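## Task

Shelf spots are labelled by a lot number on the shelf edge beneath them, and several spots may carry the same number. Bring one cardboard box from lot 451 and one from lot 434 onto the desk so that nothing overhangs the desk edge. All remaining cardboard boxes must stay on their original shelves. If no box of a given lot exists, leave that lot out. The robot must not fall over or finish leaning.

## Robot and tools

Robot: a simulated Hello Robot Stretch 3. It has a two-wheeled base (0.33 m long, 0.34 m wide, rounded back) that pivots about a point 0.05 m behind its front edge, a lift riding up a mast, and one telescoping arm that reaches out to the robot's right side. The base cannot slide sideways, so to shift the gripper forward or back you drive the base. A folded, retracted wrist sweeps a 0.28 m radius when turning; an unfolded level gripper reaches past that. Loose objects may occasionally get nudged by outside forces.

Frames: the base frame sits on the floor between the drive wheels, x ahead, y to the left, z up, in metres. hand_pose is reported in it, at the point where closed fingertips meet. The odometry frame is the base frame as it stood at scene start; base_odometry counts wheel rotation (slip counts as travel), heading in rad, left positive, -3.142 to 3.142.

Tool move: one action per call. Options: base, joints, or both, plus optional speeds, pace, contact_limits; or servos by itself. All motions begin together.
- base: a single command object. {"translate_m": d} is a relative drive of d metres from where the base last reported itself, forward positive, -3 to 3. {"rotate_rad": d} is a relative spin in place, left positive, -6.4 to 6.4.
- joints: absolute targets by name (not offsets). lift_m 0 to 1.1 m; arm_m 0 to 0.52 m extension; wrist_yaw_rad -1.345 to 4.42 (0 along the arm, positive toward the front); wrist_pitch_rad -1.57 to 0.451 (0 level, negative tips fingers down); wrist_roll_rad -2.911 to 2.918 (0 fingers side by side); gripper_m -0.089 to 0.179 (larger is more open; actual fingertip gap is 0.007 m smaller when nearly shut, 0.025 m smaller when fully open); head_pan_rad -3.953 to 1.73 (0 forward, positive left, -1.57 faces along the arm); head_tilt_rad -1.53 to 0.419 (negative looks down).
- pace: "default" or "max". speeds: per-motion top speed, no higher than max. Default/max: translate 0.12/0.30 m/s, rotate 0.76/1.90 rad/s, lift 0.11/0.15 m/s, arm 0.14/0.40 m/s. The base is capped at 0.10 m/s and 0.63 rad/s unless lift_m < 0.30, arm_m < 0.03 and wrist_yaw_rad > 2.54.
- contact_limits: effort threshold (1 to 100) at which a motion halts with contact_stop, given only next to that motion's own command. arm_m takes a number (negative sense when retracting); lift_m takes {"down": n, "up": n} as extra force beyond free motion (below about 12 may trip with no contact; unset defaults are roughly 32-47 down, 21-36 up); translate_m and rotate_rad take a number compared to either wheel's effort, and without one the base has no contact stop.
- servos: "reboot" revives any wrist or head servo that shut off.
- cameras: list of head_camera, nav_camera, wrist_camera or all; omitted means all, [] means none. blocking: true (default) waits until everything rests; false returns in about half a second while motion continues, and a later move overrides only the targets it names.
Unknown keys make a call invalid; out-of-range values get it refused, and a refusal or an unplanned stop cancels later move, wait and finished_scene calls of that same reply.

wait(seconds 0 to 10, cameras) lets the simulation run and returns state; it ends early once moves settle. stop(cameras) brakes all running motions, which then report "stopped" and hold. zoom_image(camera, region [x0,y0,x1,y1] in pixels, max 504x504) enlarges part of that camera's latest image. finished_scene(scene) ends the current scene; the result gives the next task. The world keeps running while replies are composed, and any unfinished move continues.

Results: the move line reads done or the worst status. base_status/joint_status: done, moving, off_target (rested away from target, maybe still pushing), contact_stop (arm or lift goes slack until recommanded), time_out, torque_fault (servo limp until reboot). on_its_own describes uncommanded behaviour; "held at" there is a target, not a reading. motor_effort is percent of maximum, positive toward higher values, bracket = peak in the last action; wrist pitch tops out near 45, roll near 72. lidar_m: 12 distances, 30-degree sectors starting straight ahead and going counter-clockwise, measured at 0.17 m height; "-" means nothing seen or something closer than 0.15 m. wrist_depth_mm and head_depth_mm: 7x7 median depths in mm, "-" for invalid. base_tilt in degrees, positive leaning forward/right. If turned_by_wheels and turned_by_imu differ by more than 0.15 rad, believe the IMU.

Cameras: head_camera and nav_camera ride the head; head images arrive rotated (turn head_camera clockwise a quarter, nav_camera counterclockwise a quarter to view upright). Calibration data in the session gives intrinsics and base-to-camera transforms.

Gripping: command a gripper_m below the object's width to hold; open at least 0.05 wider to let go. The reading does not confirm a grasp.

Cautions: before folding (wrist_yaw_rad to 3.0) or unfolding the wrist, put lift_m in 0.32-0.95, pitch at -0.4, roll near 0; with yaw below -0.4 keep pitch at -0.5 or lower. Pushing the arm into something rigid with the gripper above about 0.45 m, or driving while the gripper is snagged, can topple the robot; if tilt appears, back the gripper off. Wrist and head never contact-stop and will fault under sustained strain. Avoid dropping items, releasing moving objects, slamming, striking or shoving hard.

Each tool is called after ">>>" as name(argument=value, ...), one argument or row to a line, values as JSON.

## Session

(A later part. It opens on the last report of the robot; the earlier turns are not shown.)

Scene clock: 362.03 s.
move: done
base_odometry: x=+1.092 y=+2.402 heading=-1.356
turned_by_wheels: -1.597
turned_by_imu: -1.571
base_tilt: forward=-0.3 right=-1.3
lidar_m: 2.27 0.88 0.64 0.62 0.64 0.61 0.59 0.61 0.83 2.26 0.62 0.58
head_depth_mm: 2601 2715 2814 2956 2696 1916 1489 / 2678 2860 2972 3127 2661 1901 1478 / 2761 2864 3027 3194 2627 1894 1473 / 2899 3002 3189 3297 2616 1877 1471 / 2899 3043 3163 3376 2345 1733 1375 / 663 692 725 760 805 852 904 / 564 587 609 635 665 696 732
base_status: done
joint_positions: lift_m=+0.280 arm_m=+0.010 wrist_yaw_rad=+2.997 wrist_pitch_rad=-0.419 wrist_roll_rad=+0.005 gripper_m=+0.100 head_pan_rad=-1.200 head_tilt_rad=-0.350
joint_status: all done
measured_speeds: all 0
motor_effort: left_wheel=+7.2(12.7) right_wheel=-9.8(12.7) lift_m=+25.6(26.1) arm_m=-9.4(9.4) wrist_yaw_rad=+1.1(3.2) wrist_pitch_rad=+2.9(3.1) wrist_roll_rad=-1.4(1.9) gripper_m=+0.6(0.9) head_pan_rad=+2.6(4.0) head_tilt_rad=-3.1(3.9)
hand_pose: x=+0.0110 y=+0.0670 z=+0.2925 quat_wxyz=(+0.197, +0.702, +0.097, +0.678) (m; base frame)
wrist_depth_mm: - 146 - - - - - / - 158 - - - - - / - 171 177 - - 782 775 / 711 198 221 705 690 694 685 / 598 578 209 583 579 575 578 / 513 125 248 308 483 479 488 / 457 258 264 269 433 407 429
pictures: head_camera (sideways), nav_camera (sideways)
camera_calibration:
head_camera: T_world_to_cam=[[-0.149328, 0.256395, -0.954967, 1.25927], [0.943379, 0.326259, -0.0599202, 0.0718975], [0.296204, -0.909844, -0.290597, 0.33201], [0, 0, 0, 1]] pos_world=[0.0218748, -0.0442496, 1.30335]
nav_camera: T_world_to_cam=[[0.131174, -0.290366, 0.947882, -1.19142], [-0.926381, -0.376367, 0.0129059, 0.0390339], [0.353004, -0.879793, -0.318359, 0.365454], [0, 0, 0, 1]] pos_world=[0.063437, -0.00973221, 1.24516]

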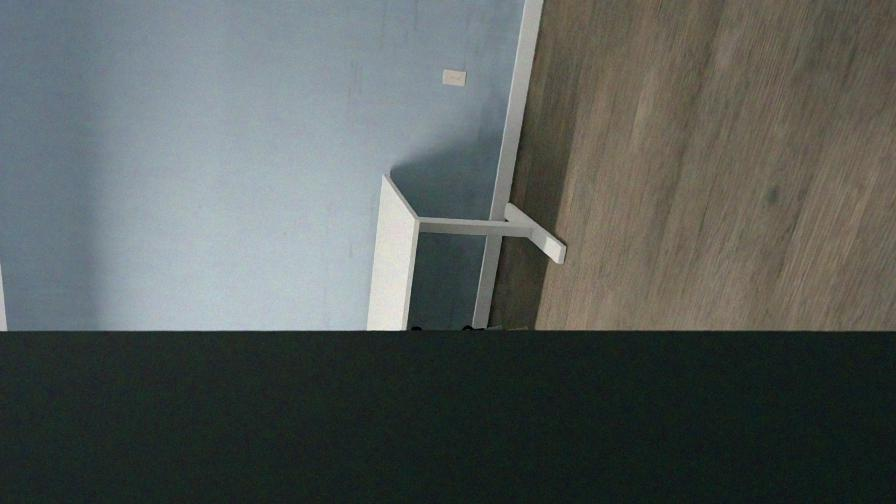

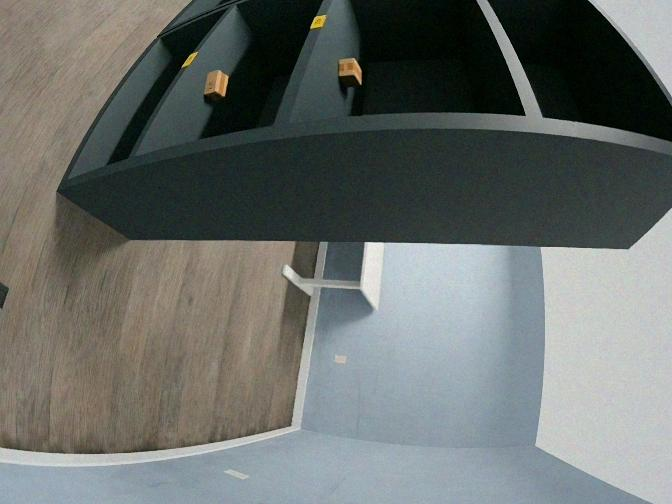

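>>> move(
  base={"translate_m":0.8},
  joints={"head_pan_rad":-1.57,"head_tilt_rad":-0.4},
  pace="max",
  cameras=["nav_camera","head_camera"],
)

>>> zoom_image(
  camera="nav_camera",
  region=[60, 0, 460, 300],
)

>>> move(
  joints={"head_pan_rad":-0.95,"head_tilt_rad":-0.4},
  cameras=["head_camera"],
)

>>> zoom_image(
  camera="head_camera",
  region=[400, 0, 896, 504],
)

>>> move(
  joints={"head_pan_rad":-0.45,"head_tilt_rad":-0.3},
  cameras=["head_camera"],
)

>>> zoom_image(
  camera="head_camera",
  region=[300, 0, 800, 504],
)

Scene clock: 380.30 s.
move: done
base_odometry: x=+1.262 y=+1.621 heading=-1.356
turned_by_wheels: +0.000
turned_by_imu: +0.000
base_tilt: forward=-0.5 right=-1.3
lidar_m: 1.50 0.88 0.64 0.62 0.64 0.87 1.38 1.43 0.50 0.84 0.72 0.64
head_depth_mm: 437 737 790 821 601 457 798 / 444 738 786 830 597 454 843 / 451 737 785 827 591 451 838 / 460 731 786 825 586 447 833 / 469 732 782 821 558 445 832 / 480 733 783 821 556 442 825 / 490 731 780 821 573 456 825
base_status: done
joint_positions: lift_m=+0.280 arm_m=+0.010 wrist_yaw_rad=+2.997 wrist_pitch_rad=-0.419 wrist_roll_rad=+0.005 gripper_m=+0.100 head_pan_rad=-1.571 head_tilt_rad=-0.400
joint_status: all done
measured_speeds: all 0
motor_effort: left_wheel=+4.6(13.0) right_wheel=+0.2(13.4) lift_m=+26.6(27.5) arm_m=-8.7(13.2) wrist_yaw_rad=+2.2(3.7) wrist_pitch_rad=+3.1(3.2) wrist_roll_rad=-1.5(1.9) gripper_m=+0.5(1.2) head_pan_rad=+3.8(4.1) head_tilt_rad=-2.8(5.7)
hand_pose: x=+0.0110 y=+0.0670 z=+0.2925 quat_wxyz=(+0.197, +0.702, +0.097, +0.678) (m; base frame)
wrist_depth_mm: - 146 - - - - - / - 158 - - - - - / - 171 177 - - 795 782 / 698 199 222 708 698 687 684 / 614 579 208 585 583 579 573 / 510 125 249 307 484 478 485 / 458 258 264 270 433 409 425
pictures: head_camera (sideways), nav_camera (sideways)
camera_calibration:
head_camera: T_world_to_cam=[[-0.0463623, 0.340429, -0.939127, 1.23787], [0.997485, -0.0346867, -0.061817, 0.0740589], [-0.0536195, -0.93963, -0.337964, 0.395788], [0, 0, 0, 1]] pos_world=[0.00473995, -0.0469439, 1.30086]
nav_camera: T_world_to_cam=[[0.0171178, -0.365161, 0.930787, -1.16842], [-0.9998, -0.0158387, 0.0121733, 0.0403777], [0.0102973, -0.930809, -0.36536, 0.428708], [0, 0, 0, 1]] pos_world=[0.0559559, -0.0269759, 1.24369]

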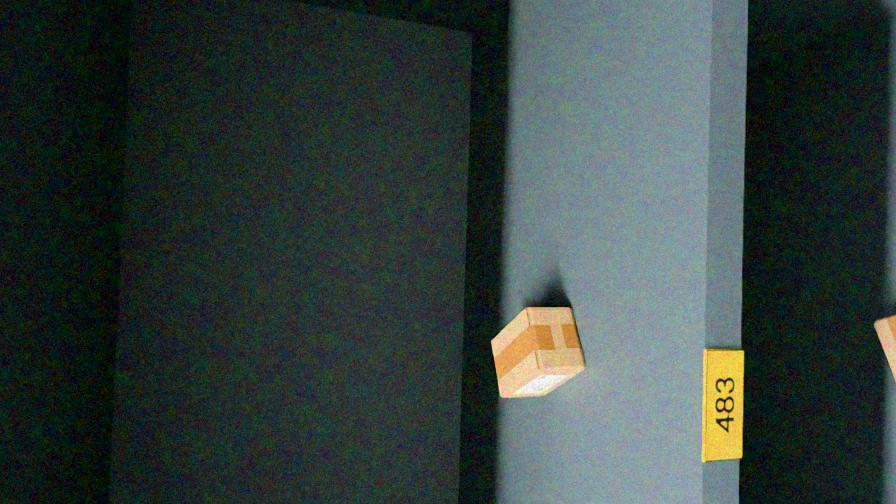

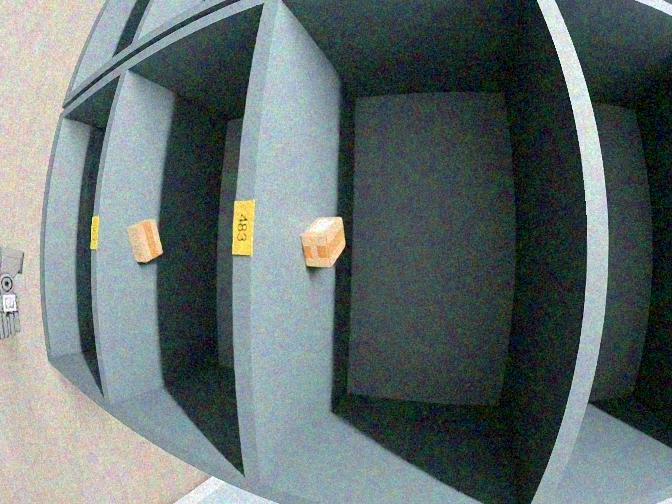

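Scaled by 1.260 from the camera's 672x504 image, which has a finer 792x594 frame.

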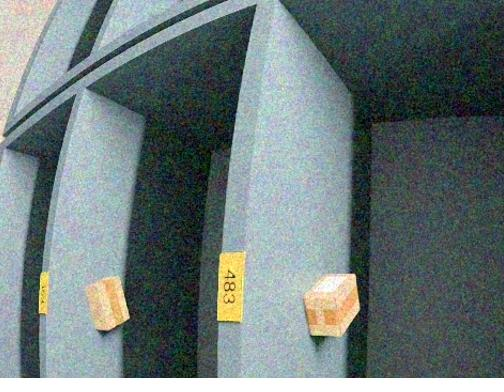

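Scene clock: 381.20 s.
move: done
base_odometry: x=+1.262 y=+1.621 heading=-1.356
turned_by_wheels: +0.000
turned_by_imu: +0.000
base_tilt: forward=-0.4 right=-1.2
lidar_m: 1.50 0.88 0.64 0.62 0.64 0.88 1.38 1.43 0.50 0.84 0.72 0.64
head_depth_mm: 439 742 782 813 601 439 822 / 446 793 836 862 597 455 842 / 453 838 893 916 591 950 833 / 460 754 813 846 585 982 834 / 470 656 700 740 609 884 828 / 480 582 616 656 647 753 789 / 492 536 575 626 687 766 864
base_status: not commanded
joint_positions: lift_m=+0.280 arm_m=+0.010 wrist_yaw_rad=+2.997 wrist_pitch_rad=-0.419 wrist_roll_rad=+0.005 gripper_m=+0.100 head_pan_rad=-0.931 head_tilt_rad=-0.400
joint_status: all done
measured_speeds: all 0
motor_effort: left_wheel=+5.3(5.8) right_wheel=+0.7(1.2) lift_m=+27.9(27.9) arm_m=-7.6(8.8) wrist_yaw_rad=+2.0(2.6) wrist_pitch_rad=+2.9(3.1) wrist_roll_rad=-1.6(1.8) gripper_m=+0.3(0.8) head_pan_rad=+0.3(6.8) head_tilt_rad=-2.8(6.6)
hand_pose: x=+0.0110 y=+0.0670 z=+0.2925 quat_wxyz=(+0.197, +0.702, +0.097, +0.678) (m; base frame)
wrist_depth_mm: - 146 - - - - - / - 158 - - - - - / - 172 177 - - 793 781 / 698 199 222 712 703 690 699 / 606 577 208 580 589 573 573 / 514 125 250 308 487 477 488 / 456 258 264 268 429 407 430
pictures: head_camera (sideways)
camera_calibration:
head_camera: T_world_to_cam=[[-0.240299, 0.24555, -0.939128, 1.23905], [0.821205, 0.567277, -0.0618015, 0.0750831], [0.51757, -0.786067, -0.337963, 0.392316], [0, 0, 0, 1]] pos_world=[0.0330339, -0.0384568, 1.30086]

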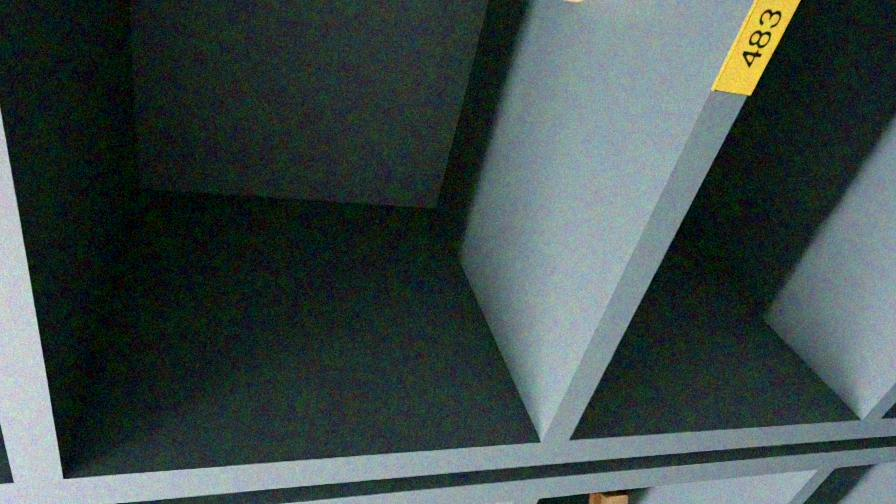

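Scaled by 1.000.

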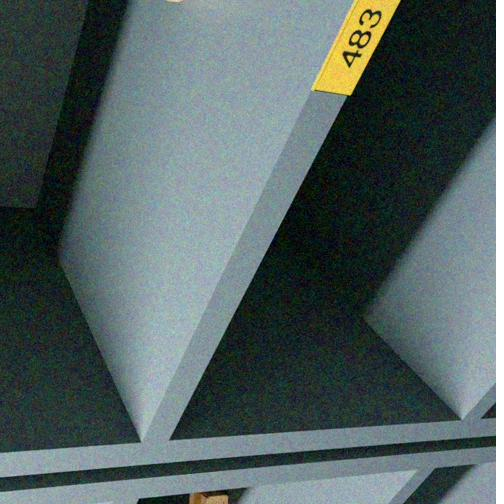

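Scene clock: 382.07 s.
move: done
base_odometry: x=+1.262 y=+1.621 heading=-1.356
turned_by_wheels: +0.000
turned_by_imu: +0.000
base_tilt: forward=-0.3 right=-1.1
lidar_m: 1.49 0.88 0.64 0.62 0.64 0.88 1.38 1.43 0.51 0.84 0.73 0.64
head_depth_mm: 529 561 604 646 677 552 806 / 538 556 582 612 638 687 748 / 1371 702 1496 957 711 733 775 / 1367 1379 1515 1151 1526 1190 1311 / 1306 1350 1429 1441 1565 1630 1441 / 1504 1884 2201 1985 2221 1905 1525 / 2775 2844 2960 3170 2798 1958 1513
base_status: not commanded
joint_positions: lift_m=+0.280 arm_m=+0.010 wrist_yaw_rad=+2.997 wrist_pitch_rad=-0.419 wrist_roll_rad=+0.005 gripper_m=+0.100 head_pan_rad=-0.430 head_tilt_rad=-0.303
joint_status: all done
measured_speeds: all 0
motor_effort: left_wheel=+5.0(5.6) right_wheel=+0.5(1.4) lift_m=+26.8(28.1) arm_m=-6.9(8.1) wrist_yaw_rad=+1.6(3.0) wrist_pitch_rad=+2.9(3.2) wrist_roll_rad=-1.4(1.8) gripper_m=+0.2(0.8) head_pan_rad=-0.5(5.8) head_tilt_rad=+5.7(9.0)
hand_pose: x=+0.0110 y=+0.0670 z=+0.2925 quat_wxyz=(+0.197, +0.702, +0.097, +0.678) (m; base frame)
wrist_depth_mm: - 145 - - - - - / - 158 - - - - - / - 172 177 - - 799 787 / 706 199 221 708 702 698 680 / 603 575 207 586 581 576 569 / 512 125 248 309 483 480 485 / 459 259 265 269 431 409 427
pictures: head_camera (sideways)
camera_calibration:
head_camera: T_world_to_cam=[[-0.244726, 0.0612792, -0.967654, 1.27635], [0.452566, 0.889836, -0.0581059, 0.0725394], [0.857492, -0.452147, -0.245499, 0.26988], [0, 0, 0, 1]] pos_world=[0.0481084, -0.0207366, 1.30554]

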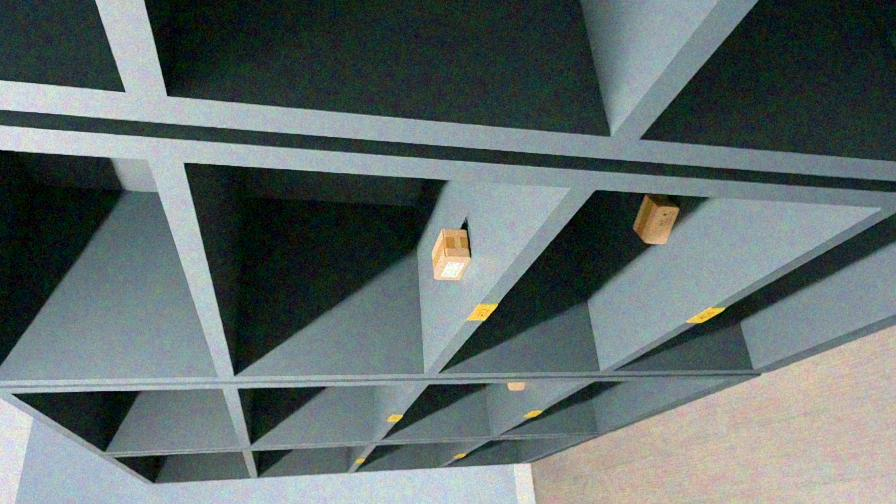

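Scaled by 1.000.

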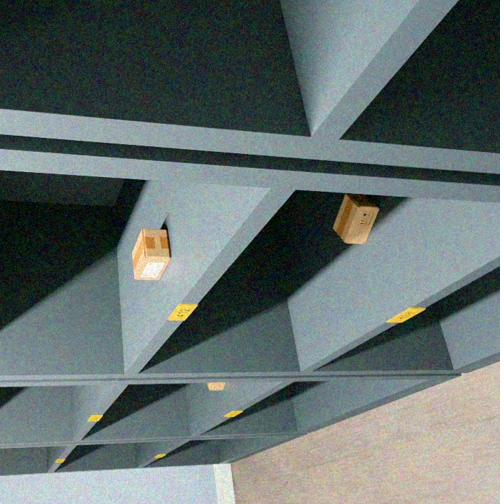

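>>> move(
  joints={"head_pan_rad":-1.57,"head_tilt_rad":-0.75},
  cameras=["head_camera"],
)

>>> move(
  base={"translate_m":0.75},
  joints={"head_pan_rad":-1.57,"head_tilt_rad":-0.6},
  pace="max",
  cameras=["head_camera","nav_camera"],
)

Scene clock: 391.10 s.
move: done
base_odometry: x=+1.262 y=+1.621 heading=-1.356
turned_by_wheels: +0.000
turned_by_imu: +0.000
base_tilt: forward=-0.2 right=-1.3
lidar_m: 1.50 0.88 0.65 0.62 0.64 0.88 1.38 1.43 0.50 0.84 0.73 0.64
head_depth_mm: 692 766 631 491 807 779 1118 / 689 769 625 487 950 811 1082 / 688 761 617 481 943 806 1087 / 684 759 610 477 932 802 1079 / 682 757 560 472 928 795 1078 / 682 755 557 470 927 792 1069 / 678 752 590 480 915 787 1069
base_status: not commanded
joint_positions: lift_m=+0.280 arm_m=+0.010 wrist_yaw_rad=+2.997 wrist_pitch_rad=-0.419 wrist_roll_rad=+0.005 gripper_m=+0.100 head_pan_rad=-1.600 head_tilt_rad=-0.755
joint_status: all done
measured_speeds: all 0
motor_effort: left_wheel=+5.4(5.6) right_wheel=+0.1(1.3) lift_m=+28.7(28.9) arm_m=-2.3(4.0) wrist_yaw_rad=+2.1(2.7) wrist_pitch_rad=+3.1(3.1) wrist_roll_rad=-1.6(1.8) gripper_m=+0.4(0.9) head_pan_rad=+2.1(5.4) head_tilt_rad=-3.9(8.7)
hand_pose: x=+0.0110 y=+0.0670 z=+0.2925 quat_wxyz=(+0.197, +0.702, +0.097, +0.678) (m; base frame)
wrist_depth_mm: - 146 - - - - - / - 158 - - - - - / - 172 177 - - 789 780 / 698 198 222 711 697 689 687 / 610 578 209 578 583 575 564 / 509 125 250 307 482 476 488 / 460 259 265 268 433 409 430
pictures: head_camera (sideways)
camera_calibration:
head_camera: T_world_to_cam=[[-0.0271827, 0.646467, -0.762457, 1.00746], [0.996717, -0.0406623, -0.0700108, 0.0846141], [-0.076263, -0.761857, -0.64324, 0.793103], [0, 0, 0, 1]] pos_world=[0.00353361, -0.043621, 1.28423]

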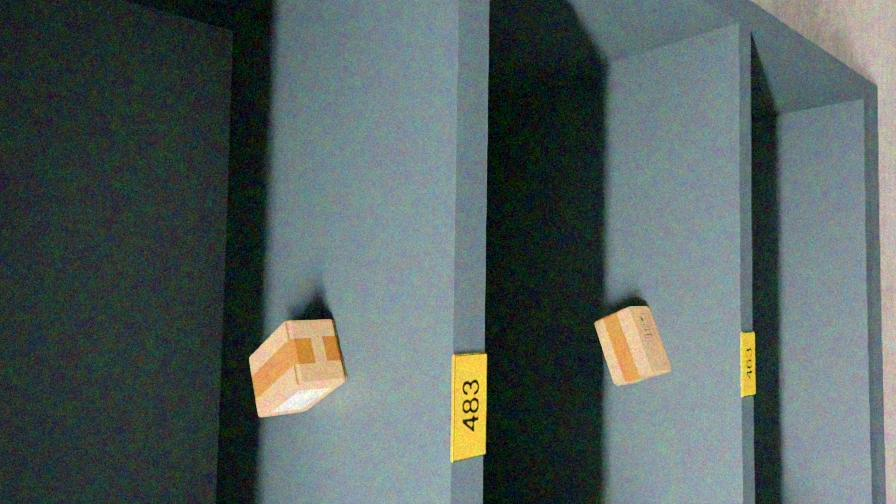

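Scene clock: 394.93 s.
move: done
base_odometry: x=+1.422 y=+0.888 heading=-1.356
turned_by_wheels: +0.000
turned_by_imu: +0.001
base_tilt: forward=-0.2 right=-1.1
lidar_m: 1.68 0.88 0.64 0.62 0.65 0.88 2.12 1.14 0.41 0.52 0.87 0.80
head_depth_mm: 394 385 376 409 470 551 703 / 584 566 548 529 478 555 659 / 677 741 787 593 475 824 714 / 678 743 800 587 492 871 725 / 675 741 801 581 487 867 721 / 675 741 797 574 482 861 718 / 676 744 791 570 478 834 716
base_status: done
joint_positions: lift_m=+0.280 arm_m=+0.010 wrist_yaw_rad=+2.998 wrist_pitch_rad=-0.419 wrist_roll_rad=+0.005 gripper_m=+0.100 head_pan_rad=-1.570 head_tilt_rad=-0.600
joint_status: all done
measured_speeds: all 0
motor_effort: left_wheel=+2.4(15.0) right_wheel=+0.7(12.3) lift_m=+29.8(29.9) arm_m=+1.8(3.0) wrist_yaw_rad=+2.4(3.3) wrist_pitch_rad=+3.0(3.2) wrist_roll_rad=-1.7(2.0) gripper_m=+0.4(1.1) head_pan_rad=+3.5(5.4) head_tilt_rad=+3.7(5.4)
hand_pose: x=+0.0110 y=+0.0670 z=+0.2925 quat_wxyz=(+0.197, +0.702, +0.097, +0.678) (m; base frame)
wrist_depth_mm: - 146 - - - - - / - 159 - - - - - / - 172 176 - - 785 776 / 696 198 223 710 695 697 689 / 604 576 208 586 581 580 572 / 513 125 248 306 484 478 489 / 459 258 263 271 430 407 425
pictures: head_camera (sideways), nav_camera (sideways)
camera_calibration:
head_camera: T_world_to_cam=[[-0.0466927, 0.520089, -0.852835, 1.12535], [0.997496, -0.0211216, -0.0674936, 0.0813585], [-0.0531159, -0.853851, -0.517801, 0.62975], [0, 0, 0, 1]] pos_world=[0.00484038, -0.0458484, 1.29131]
nav_camera: T_world_to_cam=[[0.0174634, -0.542581, 0.839822, -1.04979], [-0.99979, -0.0184608, 0.00886297, 0.0447888], [0.0106949, -0.839801, -0.542789, 0.659583], [0, 0, 0, 1]] pos_world=[0.0560582, -0.0148499, 1.23925]

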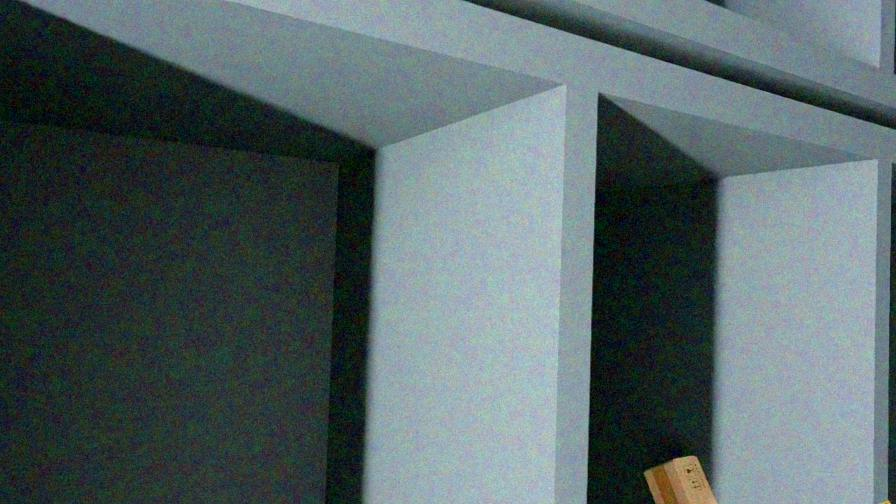

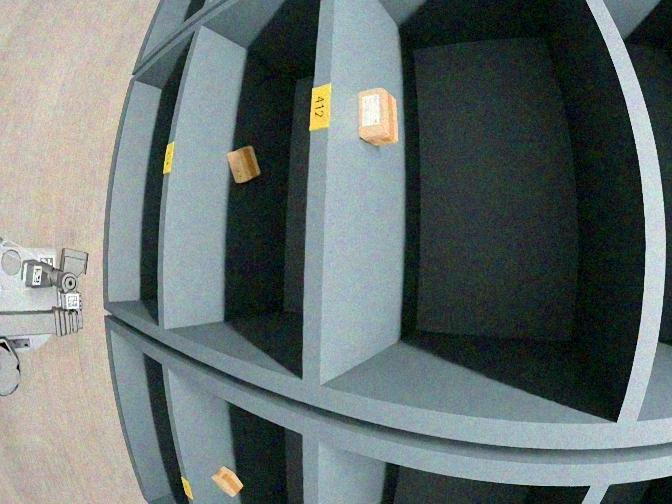

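>>> zoom_image(
  camera="nav_camera",
  region=[140, 120, 280, 220],
)

>>> move(
  base={"translate_m":0.3},
  joints={"head_pan_rad":-1.57,"head_tilt_rad":-0.75},
  pace="max",
  cameras=["head_camera","nav_camera"],
)

Scaled by 3.600 from the camera's 672x504 image, which has a finer 792x594 frame.

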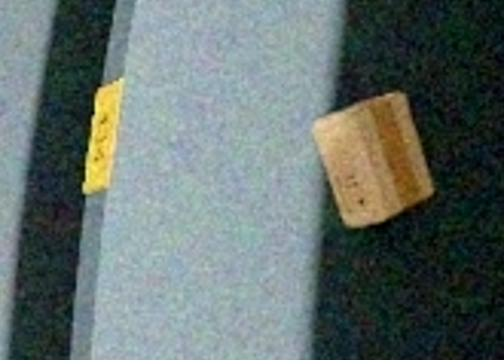

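Scene clock: 407.17 s.
move: done
base_odometry: x=+1.486 y=+0.595 heading=-1.356
turned_by_wheels: +0.000
turned_by_imu: +0.000
base_tilt: forward=-0.3 right=-1.4
lidar_m: 2.31 0.89 0.65 0.62 0.64 0.88 2.42 0.58 0.61 0.84 0.57 0.56
head_depth_mm: 683 771 638 495 959 798 1071 / 683 767 630 490 955 796 1089 / 684 770 622 486 943 790 1082 / 684 755 516 482 900 787 1077 / 686 755 581 476 930 796 1080 / 684 756 603 473 926 795 1078 / 685 759 597 486 920 791 1064
base_status: done
joint_positions: lift_m=+0.280 arm_m=+0.010 wrist_yaw_rad=+2.998 wrist_pitch_rad=-0.419 wrist_roll_rad=+0.005 gripper_m=+0.100 head_pan_rad=-1.570 head_tilt_rad=-0.750
joint_status: all done
measured_speeds: all 0
motor_effort: left_wheel=+3.2(11.9) right_wheel=-0.1(15.0) lift_m=+30.4(31.1) arm_m=+6.9(7.7) wrist_yaw_rad=+2.7(3.1) wrist_pitch_rad=+3.1(3.2) wrist_roll_rad=-1.6(1.8) gripper_m=+0.3(0.9) head_pan_rad=+3.0(4.1) head_tilt_rad=-6.0(6.9)
hand_pose: x=+0.0110 y=+0.0670 z=+0.2925 quat_wxyz=(+0.197, +0.702, +0.097, +0.678) (m; base frame)
wrist_depth_mm: - 146 - - - - - / - 158 - - - - - / - 171 177 - - 782 787 / 703 199 222 708 705 693 680 / 603 575 208 588 582 583 567 / 508 125 249 310 483 478 493 / 461 259 263 269 431 408 428
pictures: head_camera (sideways), nav_camera (sideways)
camera_calibration:
head_camera: T_world_to_cam=[[-0.0469884, 0.641483, -0.765697, 1.01176], [0.997493, -0.010471, -0.0699853, 0.0846054], [-0.052912, -0.767066, -0.639382, 0.787955], [0, 0, 0, 1]] pos_world=[0.00484006, -0.0437286, 1.28443]
nav_camera: T_world_to_cam=[[0.0177876, -0.661847, 0.749428, -0.931932], [-0.999782, -0.01994, 0.00612006, 0.0482669], [0.010893, -0.749373, -0.662058, 0.814657], [0, 0, 0, 1]] pos_world=[0.0559592, -0.00535208, 1.23747]

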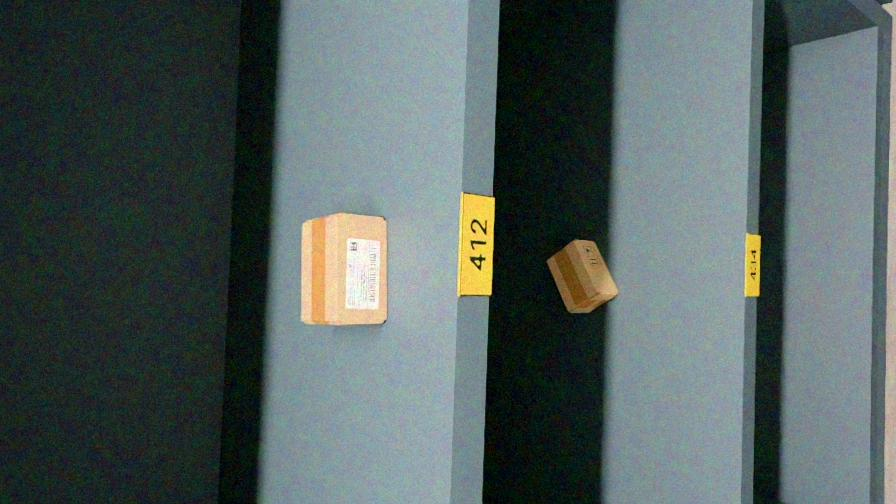

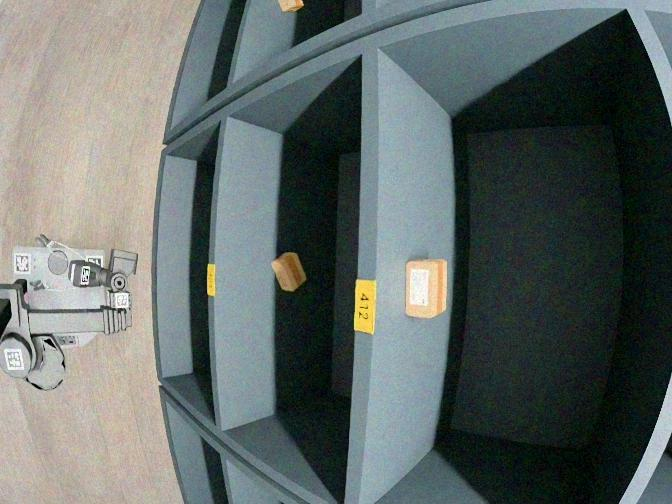

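>>> zoom_image(
  camera="head_camera",
  region=[500, 210, 660, 340],
)

Scaled by 3.150 from the camera's 896x504 image, which has a finer 1280x720 frame.

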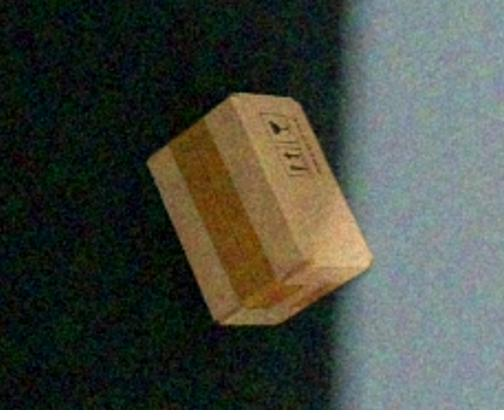

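>>> move(
  base={"translate_m":-0.095},
  joints={"lift_m":0.72},
  cameras=[],
)

>>> move(
  joints={"wrist_yaw_rad":0.55},
  cameras=[],
)

>>> move(
  joints={"wrist_pitch_rad":-0.5,"gripper_m":0.179,"arm_m":0.06},
  cameras=["wrist_camera","head_camera"],
)

Scene clock: 450.17 s.
move: done
base_odometry: x=+1.466 y=+0.688 heading=-1.356
turned_by_wheels: +0.000
turned_by_imu: +0.000
base_tilt: forward=-0.3 right=-1.1
lidar_m: 1.49 0.89 0.64 0.62 0.65 0.88 2.33 0.55 0.51 0.84 0.70 0.63
head_depth_mm: 683 770 637 493 884 786 324 / 680 769 629 489 953 795 312 / 681 768 622 485 944 791 311 / 683 755 614 482 936 801 331 / 684 755 582 476 893 801 358 / 682 756 515 472 925 793 1073 / 686 756 592 486 917 789 1070
base_status: done
joint_positions: lift_m=+0.720 arm_m=+0.010 wrist_yaw_rad=+2.998 wrist_pitch_rad=-0.419 wrist_roll_rad=+0.005 gripper_m=+0.100 head_pan_rad=-1.570 head_tilt_rad=-0.750
joint_status: all done
measured_speeds: all 0
motor_effort: left_wheel=-5.2(8.9) right_wheel=-7.7(13.2) lift_m=+31.2(34.3) arm_m=+12.6(13.9) wrist_yaw_rad=+1.5(3.2) wrist_pitch_rad=+3.0(3.1) wrist_roll_rad=-1.5(2.0) gripper_m=-0.1(1.0) head_pan_rad=+1.5(2.8) head_tilt_rad=-5.9(6.8)
hand_pose: x=+0.0110 y=+0.0670 z=+0.7325 quat_wxyz=(+0.197, +0.702, +0.097, +0.678) (m; base frame)
wrist_depth_mm: - 146 - - - - - / - 158 - - - - - / - 172 177 - - - - / - 187 196 - - - - / - - 154 - - - - / - - 248 - - 993 - / 920 855 292 883 890 839 897
pictures: none
No camera images: "cameras" was empty.

Scene clock: 452.40 s.
move: done
base_odometry: x=+1.466 y=+0.688 heading=-1.356
turned_by_wheels: +0.000
turned_by_imu: +0.000
base_tilt: forward=-0.2 right=-1.2
lidar_m: 1.49 0.88 0.65 0.62 0.64 0.88 2.33 0.56 0.51 0.84 0.71 0.63
head_depth_mm: 685 771 637 494 882 786 325 / 682 769 629 489 954 794 312 / 684 766 625 484 943 791 311 / 684 755 615 481 939 803 331 / 685 755 583 476 895 584 410 / 681 757 515 472 923 793 1077 / 684 757 595 485 923 791 1068
base_status: not commanded
joint_positions: lift_m=+0.720 arm_m=+0.010 wrist_yaw_rad=+0.553 wrist_pitch_rad=-0.419 wrist_roll_rad=+0.005 gripper_m=+0.100 head_pan_rad=-1.570 head_tilt_rad=-0.750
joint_status: all done
measured_speeds: all 0
motor_effort: left_wheel=-5.3(5.6) right_wheel=-7.3(8.5) lift_m=+31.0(31.4) arm_m=+11.6(12.8) wrist_yaw_rad=-2.3(5.8) wrist_pitch_rad=+3.1(3.1) wrist_roll_rad=-1.4(1.8) gripper_m=+0.5(0.8) head_pan_rad=+1.0(2.0) head_tilt_rad=-5.1(6.2)
hand_pose: x=+0.0963 y=-0.3459 z=+0.7325 quat_wxyz=(+0.704, +0.331, -0.626, +0.046) (m; base frame)
wrist_depth_mm: 372 445 - - - - - / 396 466 - - - - - / 432 479 - - - - - / - 498 533 525 505 515 514 / - 493 440 457 422 433 445 / - 124 377 386 373 372 381 / 940 746 368 347 336 317 331
pictures: none
No camera images: "cameras" was empty.

Scene clock: 453.87 s.
move: done
base_odometry: x=+1.466 y=+0.688 heading=-1.356
turned_by_wheels: +0.000
turned_by_imu: +0.000
base_tilt: forward=-0.3 right=-1.2
lidar_m: 1.49 0.89 0.64 0.62 0.65 0.88 2.32 0.56 0.51 0.84 0.71 0.63
head_depth_mm: 684 769 639 494 882 787 332 / 682 769 630 489 947 793 326 / 683 767 621 485 946 387 371 / 685 754 614 481 937 498 381 / 682 755 584 476 891 453 1058 / 682 753 515 472 927 792 1077 / 685 756 591 486 922 789 1069
base_status: not commanded
joint_positions: lift_m=+0.720 arm_m=+0.060 wrist_yaw_rad=+0.553 wrist_pitch_rad=-0.511 wrist_roll_rad=+0.005 gripper_m=+0.179 head_pan_rad=-1.570 head_tilt_rad=-0.750
joint_status: all done
measured_speeds: all 0
motor_effort: left_wheel=-4.8(5.6) right_wheel=-7.4(8.3) lift_m=+30.9(31.3) arm_m=+13.2(14.7) wrist_yaw_rad=-2.3(4.6) wrist_pitch_rad=+1.6(4.6) wrist_roll_rad=-1.3(1.8) gripper_m=+0.5(83.5) head_pan_rad=+1.2(1.5) head_tilt_rad=-5.5(6.2)
hand_pose: x=+0.0897 y=-0.3852 z=+0.7124 quat_wxyz=(+0.706, +0.359, -0.611, +0.014) (m; base frame)
wrist_depth_mm: 374 455 - - - - - / 390 462 - - - - - / 418 494 - - 543 536 - / 510 477 478 470 406 465 458 / - 409 408 401 388 398 391 / 123 139 356 352 348 346 343 / 818 819 339 311 310 307 105
pictures: head_camera (sideways), wrist_camera
camera_calibration:
head_camera: T_world_to_cam=[[-0.0469738, 0.641757, -0.765468, 1.01148], [0.997494, -0.0104542, -0.0699769, 0.0845952], [-0.0529104, -0.766837, -0.639657, 0.788319], [0, 0, 0, 1]] pos_world=[0.00484011, -0.0437271, 1.28443]
wrist_camera: T_world_to_cam=[[-0.833338, -0.551787, -0.0328505, -0.107749], [-0.340122, 0.558703, -0.756418, 0.817097], [0.435735, -0.619179, -0.653263, 0.353927], [0, 0, 0, 1]] pos_world=[0.0339027, -0.296824, 0.845735]

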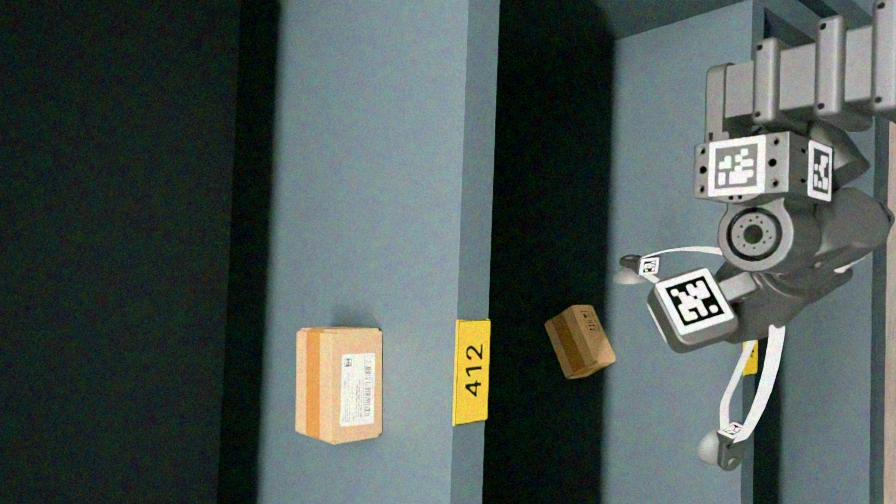

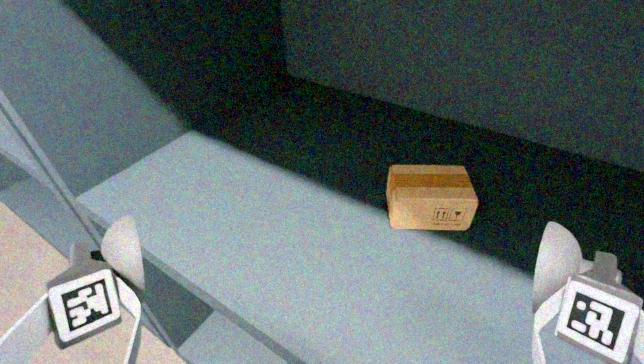

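>>> move(
  base={"translate_m":0.008},
  joints={"arm_m":0.278,"lift_m":0.68},
  contact_limits={"arm_m":40},
  cameras=["wrist_camera"],
)

>>> move(
  joints={"lift_m":0.61},
  speeds={"lift_m":0.05},
  contact_limits={"lift_m":{"down":14}},
  cameras=["wrist_camera"],
)

Scene clock: 474.97 s.
move: done
base_odometry: x=+1.468 y=+0.680 heading=-1.356
turned_by_wheels: +0.000
turned_by_imu: +0.000
base_tilt: forward=-0.3 right=-1.2
lidar_m: 1.49 0.88 0.64 0.62 0.64 0.88 2.33 0.56 0.52 0.84 0.69 0.62
head_depth_mm: 682 770 636 492 906 796 885 / 683 771 627 488 902 410 351 / 682 767 623 485 543 773 1089 / 682 754 615 480 576 802 1081 / 683 755 558 476 863 801 1075 / 684 758 514 473 898 793 1076 / 684 756 595 485 919 789 1068
base_status: done
joint_positions: lift_m=+0.680 arm_m=+0.278 wrist_yaw_rad=+0.553 wrist_pitch_rad=-0.512 wrist_roll_rad=+0.005 gripper_m=+0.179 head_pan_rad=-1.570 head_tilt_rad=-0.750
joint_status: all done
measured_speeds: all 0
motor_effort: left_wheel=+4.6(9.1) right_wheel=+4.8(8.4) lift_m=+28.8(30.0) arm_m=+12.8(14.9) wrist_yaw_rad=-3.4(4.8) wrist_pitch_rad=+1.8(1.9) wrist_roll_rad=-1.6(1.8) gripper_m=+0.5(1.2) head_pan_rad=-0.2(0.9) head_tilt_rad=-5.0(5.8)
contact_limits: arm_m 40 (drawing in: default 31, maximum 55; extending or still: default 40, maximum 69)
hand_pose: x=+0.0896 y=-0.6031 z=+0.6721 quat_wxyz=(+0.706, +0.359, -0.610, +0.013) (m; base frame)
wrist_depth_mm: 373 448 - - - - - / 385 457 - - - - - / 406 474 496 459 - - - / 409 420 416 412 394 - - / 369 346 352 351 345 344 329 / 122 293 307 249 303 303 296 / 264 268 272 221 257 262 105
pictures: wrist_camera
camera_calibration:
wrist_camera: T_world_to_cam=[[-0.833381, -0.551721, -0.0328505, -0.22932], [-0.340619, 0.5595, -0.755605, 0.908335], [0.435263, -0.618518, -0.654203, 0.193864], [0, 0, 0, 1]] pos_world=[0.0339036, -0.514826, 0.805635]

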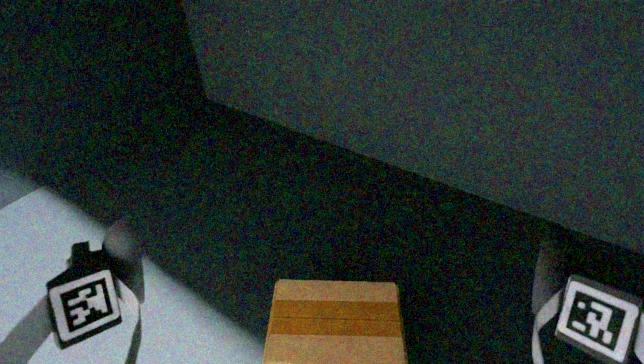

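Scene clock: 476.90 s.
move: done
base_odometry: x=+1.468 y=+0.680 heading=-1.356
turned_by_wheels: +0.000
turned_by_imu: +0.000
base_tilt: forward=-0.3 right=-1.2
lidar_m: 1.49 0.89 0.65 0.62 0.65 0.88 2.33 0.56 0.52 0.84 0.69 0.62
head_depth_mm: 682 769 635 494 905 801 962 / 681 770 630 489 954 765 415 / 683 766 623 484 596 756 1081 / 684 755 614 480 622 784 1080 / 685 756 557 476 862 796 1079 / 684 757 513 472 923 794 1078 / 681 757 593 485 918 788 1067
base_status: not commanded
joint_positions: lift_m=+0.610 arm_m=+0.278 wrist_yaw_rad=+0.553 wrist_pitch_rad=-0.512 wrist_roll_rad=+0.005 gripper_m=+0.179 head_pan_rad=-1.570 head_tilt_rad=-0.750
joint_status: all done
measured_speeds: all 0
motor_effort: left_wheel=+5.1(5.4) right_wheel=+4.7(5.3) lift_m=+23.5(29.6) arm_m=+9.9(13.2) wrist_yaw_rad=-3.6(4.5) wrist_pitch_rad=+1.8(1.9) wrist_roll_rad=-1.4(1.8) gripper_m=+0.6(1.2) head_pan_rad=-0.5(0.9) head_tilt_rad=-4.6(5.6)
contact_limits: arm_m 40 (drawing in: default 31, maximum 55; extending or still: default 40, maximum 69); lift_m down 14 (down: maximum 72; up: maximum 65)
hand_pose: x=+0.0896 y=-0.6031 z=+0.6021 quat_wxyz=(+0.706, +0.359, -0.610, +0.013) (m; base frame)
wrist_depth_mm: 370 449 - - - - - / 386 450 447 419 - - - / 378 377 373 369 360 330 - / 314 309 307 303 299 298 287 / 268 257 261 195 248 256 254 / - 144 223 169 177 223 220 / 196 199 197 183 189 193 105
pictures: wrist_camera
camera_calibration:
wrist_camera: T_world_to_cam=[[-0.833381, -0.551721, -0.0328505, -0.23162], [-0.340619, 0.5595, -0.755605, 0.855443], [0.435263, -0.618518, -0.654203, 0.148069], [0, 0, 0, 1]] pos_world=[0.0339036, -0.514826, 0.735635]

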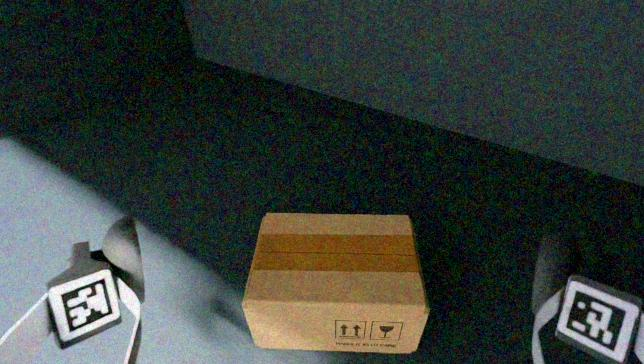

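>>> move(
  joints={"lift_m":0.572},
  speeds={"lift_m":0.05},
  contact_limits={"lift_m":{"down":14}},
  cameras=[],
)

>>> move(
  joints={"gripper_m":0.025},
  cameras=["wrist_camera"],
)

>>> move(
  joints={"lift_m":0.66},
  speeds={"lift_m":0.06},
  cameras=["wrist_camera"],
)

Scene clock: 486.43 s.
move: done
base_odometry: x=+1.468 y=+0.680 heading=-1.356
turned_by_wheels: +0.000
turned_by_imu: +0.000
base_tilt: forward=-0.4 right=-1.3
lidar_m: 1.49 0.88 0.64 0.62 0.64 0.88 2.32 0.56 0.52 0.84 0.69 0.62
head_depth_mm: 682 769 638 494 905 801 960 / 682 769 627 490 949 776 467 / 681 766 621 486 623 632 1064 / 683 755 616 480 713 765 1082 / 685 757 557 476 872 798 1079 / 684 755 512 471 923 795 1078 / 682 755 594 485 921 788 1069
base_status: not commanded
joint_positions: lift_m=+0.572 arm_m=+0.278 wrist_yaw_rad=+0.553 wrist_pitch_rad=-0.512 wrist_roll_rad=+0.005 gripper_m=+0.179 head_pan_rad=-1.570 head_tilt_rad=-0.750
joint_status: all done
measured_speeds: all 0
motor_effort: left_wheel=+5.3(5.5) right_wheel=+4.7(5.3) lift_m=+22.8(25.4) arm_m=+4.8(6.4) wrist_yaw_rad=-2.9(4.7) wrist_pitch_rad=+1.8(2.0) wrist_roll_rad=-1.4(1.8) gripper_m=+0.5(1.2) head_pan_rad=-0.8(1.7) head_tilt_rad=-4.4(5.2)
contact_limits: arm_m 40 (drawing in: default 31, maximum 55; extending or still: default 40, maximum 69); lift_m down 14 (down: maximum 72; up: maximum 65)
hand_pose: x=+0.0896 y=-0.6031 z=+0.5641 quat_wxyz=(+0.706, +0.359, -0.610, +0.013) (m; base frame)
wrist_depth_mm: 375 447 452 - - - - / 373 385 381 374 347 - - / 306 304 301 299 294 290 275 / 255 252 241 176 228 248 239 / 216 214 201 141 148 207 205 / - 144 176 151 150 180 179 / 158 164 164 163 161 160 107
pictures: none
No camera images: "cameras" was empty.

Scene clock: 488.50 s.
move: done
base_odometry: x=+1.468 y=+0.680 heading=-1.356
turned_by_wheels: +0.000
turned_by_imu: +0.000
base_tilt: forward=-0.3 right=-1.2
lidar_m: 1.49 0.88 0.65 0.62 0.65 0.88 2.33 0.56 0.52 0.83 0.69 0.62
head_depth_mm: 681 768 635 492 904 795 964 / 683 768 628 489 954 777 468 / 683 764 622 485 626 631 1070 / 684 753 614 481 715 767 1079 / 683 756 558 476 871 796 1079 / 685 756 514 472 924 796 1070 / 684 755 595 484 924 790 1072
base_status: not commanded
joint_positions: lift_m=+0.572 arm_m=+0.278 wrist_yaw_rad=+0.553 wrist_pitch_rad=-0.512 wrist_roll_rad=+0.005 gripper_m=+0.026 head_pan_rad=-1.570 head_tilt_rad=-0.750
joint_status: all done
measured_speeds: all 0
motor_effort: left_wheel=+4.9(5.6) right_wheel=+5.1(5.1) lift_m=+24.3(24.5) arm_m=+2.0(4.9) wrist_yaw_rad=-2.2(4.7) wrist_pitch_rad=+2.0(2.0) wrist_roll_rad=-1.7(1.8) gripper_m=-21.7(93.8) head_pan_rad=-1.5(2.0) head_tilt_rad=-5.0(5.0)
contact_limits: arm_m 40 (drawing in: default 31, maximum 55; extending or still: default 40, maximum 69); lift_m down 14 (down: maximum 72; up: maximum 65)
hand_pose: x=+0.0895 y=-0.6031 z=+0.5641 quat_wxyz=(+0.706, +0.359, -0.610, +0.013) (m; base frame)
wrist_depth_mm: 374 449 454 - - - - / 371 385 381 375 348 - - / 306 304 302 297 293 289 275 / 254 250 241 175 227 249 238 / 215 215 149 142 146 206 204 / 187 186 134 151 140 180 178 / 166 157 160 163 161 123 163
pictures: wrist_camera
camera_calibration:
wrist_camera: T_world_to_cam=[[-0.833546, -0.551472, -0.0328546, -0.232814], [-0.340492, 0.559664, -0.755541, 0.826731], [0.435047, -0.618592, -0.654277, 0.123274], [0, 0, 0, 1]] pos_world=[0.0338039, -0.514826, 0.697636]

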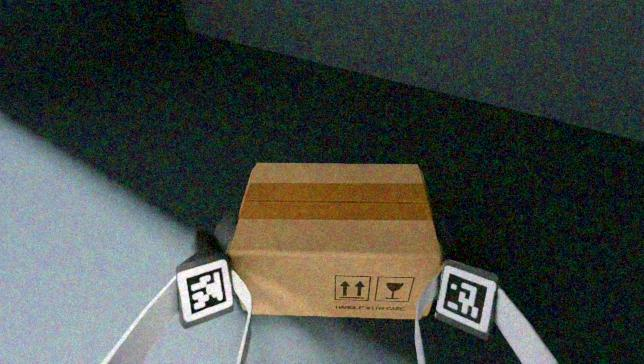

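Scene clock: 490.57 s.
move: done
base_odometry: x=+1.468 y=+0.680 heading=-1.356
turned_by_wheels: +0.000
turned_by_imu: +0.000
base_tilt: forward=-0.3 right=-1.2
lidar_m: 1.49 0.88 0.65 0.62 0.65 0.88 2.33 0.56 0.52 0.83 0.69 0.62
head_depth_mm: 682 768 636 493 901 800 933 / 683 768 628 489 926 442 369 / 683 765 621 485 550 771 1085 / 684 755 614 479 590 803 1079 / 681 754 558 476 834 800 1082 / 685 755 513 472 922 792 1074 / 683 756 594 485 919 792 1068
base_status: not commanded
joint_positions: lift_m=+0.660 arm_m=+0.278 wrist_yaw_rad=+0.553 wrist_pitch_rad=-0.520 wrist_roll_rad=+0.005 gripper_m=+0.028 head_pan_rad=-1.570 head_tilt_rad=-0.750
joint_status: all done
measured_speeds: all 0
motor_effort: left_wheel=+5.3(5.8) right_wheel=+4.6(5.5) lift_m=+29.3(34.1) arm_m=-0.1(2.5) wrist_yaw_rad=-3.5(3.9) wrist_pitch_rad=+3.1(3.4) wrist_roll_rad=-1.5(1.8) gripper_m=-9.4(22.0) head_pan_rad=-2.3(2.6) head_tilt_rad=-3.9(5.1)
contact_limits: arm_m 40 (drawing in: default 31, maximum 55; extending or still: default 40, maximum 69)
hand_pose: x=+0.0890 y=-0.6022 z=+0.6506 quat_wxyz=(+0.706, +0.361, -0.609, +0.011) (m; base frame)
wrist_depth_mm: 368 451 - - - - - / 384 466 - - - - - / 406 450 455 434 - - - / 386 386 368 177 346 354 - / 330 328 149 142 144 315 311 / 288 285 134 151 140 275 275 / 254 241 245 242 241 120 244
pictures: wrist_camera
camera_calibration:
wrist_camera: T_world_to_cam=[[-0.833655, -0.551291, -0.0331407, -0.229573], [-0.343293, 0.564259, -0.750841, 0.89134], [0.432632, -0.614565, -0.659651, 0.186756], [0, 0, 0, 1]] pos_world=[0.0338088, -0.514734, 0.78484]

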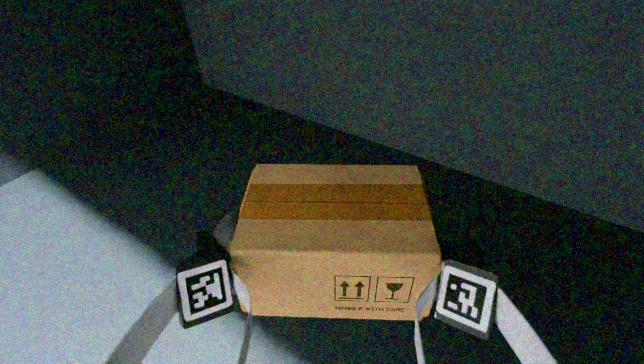

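>>> move(
  joints={"arm_m":0.0,"gripper_m":0.01},
  cameras=[],
)

>>> move(
  base={"translate_m":-1.77},
  joints={"wrist_yaw_rad":1.5},
  speeds={"wrist_yaw_rad":0.6},
  cameras=["wrist_camera"],
)

Scene clock: 509.87 s.
move: done
base_odometry: x=+1.468 y=+0.680 heading=-1.356
turned_by_wheels: +0.000
turned_by_imu: +0.000
base_tilt: forward=-0.4 right=-1.2
lidar_m: 1.49 0.89 0.65 0.62 0.64 0.88 2.33 0.56 0.52 0.84 0.69 0.62
head_depth_mm: 685 770 636 494 904 797 936 / 686 769 629 489 948 793 1071 / 682 764 624 484 945 792 1087 / 682 754 615 480 942 802 1061 / 684 755 559 476 932 780 444 / 685 758 513 473 925 777 1046 / 685 758 593 485 920 788 1071
base_status: not commanded
joint_positions: lift_m=+0.660 arm_m=+0.001 wrist_yaw_rad=+0.553 wrist_pitch_rad=-0.520 wrist_roll_rad=+0.005 gripper_m=+0.014 head_pan_rad=-1.570 head_tilt_rad=-0.750
joint_status: all done
measured_speeds: all 0
motor_effort: left_wheel=+5.2(5.6) right_wheel=+4.1(5.3) lift_m=+27.8(28.2) arm_m=-13.0(14.6) wrist_yaw_rad=-2.3(4.1) wrist_pitch_rad=+3.3(3.3) wrist_roll_rad=-1.4(1.8) gripper_m=-11.9(89.1) head_pan_rad=-2.7(3.4) head_tilt_rad=-3.1(4.4)
hand_pose: x=+0.0889 y=-0.3247 z=+0.6505 quat_wxyz=(+0.706, +0.361, -0.609, +0.010) (m; base frame)
wrist_depth_mm: 381 446 - - - - - / 409 466 - 534 533 522 - / - 463 462 456 448 441 435 / - 445 381 177 360 372 366 / - 896 146 141 144 316 315 / 905 891 134 151 140 276 275 / 800 749 748 - - 123 244
pictures: none
No camera images: "cameras" was empty.

Scene clock: 524.87 s.
move: time_out
base_odometry: x=+1.170 y=+2.041 heading=-1.356
turned_by_wheels: +0.000
turned_by_imu: -0.001
base_tilt: forward=-0.3 right=-1.3
lidar_m: 1.91 0.88 0.65 0.62 0.64 0.88 0.95 0.99 1.35 0.39 0.40 1.01
head_depth_mm: 2536 2622 2459 2040 1630 1356 1167 / 2622 2955 2716 2011 1626 1354 1163 / 2603 2929 2643 1987 1608 1341 423 / 2617 2950 2619 1993 1590 1330 431 / 555 593 639 693 758 840 1072 / 301 340 383 460 878 777 1072 / 653 745 596 486 924 790 1064
base_status: translate_m time_out (by the wheels' count: -1.3932 of -1.7700)
joint_positions: lift_m=+0.660 arm_m=+0.001 wrist_yaw_rad=+1.497 wrist_pitch_rad=-0.520 wrist_roll_rad=+0.005 gripper_m=+0.014 head_pan_rad=-1.570 head_tilt_rad=-0.750
joint_status: all done
measured_speeds: all 0
motor_effort: left_wheel=-0.9(12.1) right_wheel=-0.5(14.6) lift_m=+29.7(32.3) arm_m=-11.3(13.5) wrist_yaw_rad=+1.9(5.0) wrist_pitch_rad=+3.1(3.4) wrist_roll_rad=-1.4(1.9) gripper_m=-11.3(12.3) head_pan_rad=-2.8(3.9) head_tilt_rad=-1.8(4.3)
hand_pose: x=+0.1884 y=-0.1612 z=+0.6505 quat_wxyz=(+0.624, +0.599, -0.378, +0.330) (m; base frame)
wrist_depth_mm: - - - - - - - / - - - - - - 441 / - - - - - - 450 / - - - 177 - - - / 953 - 146 141 145 - 314 / 907 885 134 152 140 - 285 / 785 753 777 770 759 111 -
pictures: wrist_camera
camera_calibration:
wrist_camera: T_world_to_cam=[[-0.0423027, -0.998557, -0.0330957, -0.124838], [-0.658751, 0.0527817, -0.750507, 0.653373], [0.751171, -0.00994663, -0.660033, 0.452419], [0, 0, 0, 1]] pos_world=[0.0852855, -0.154644, 0.78484]

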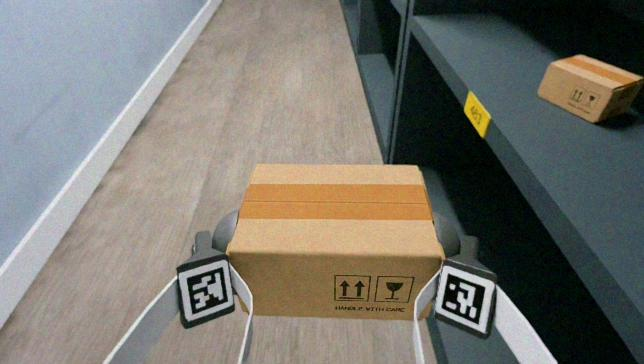

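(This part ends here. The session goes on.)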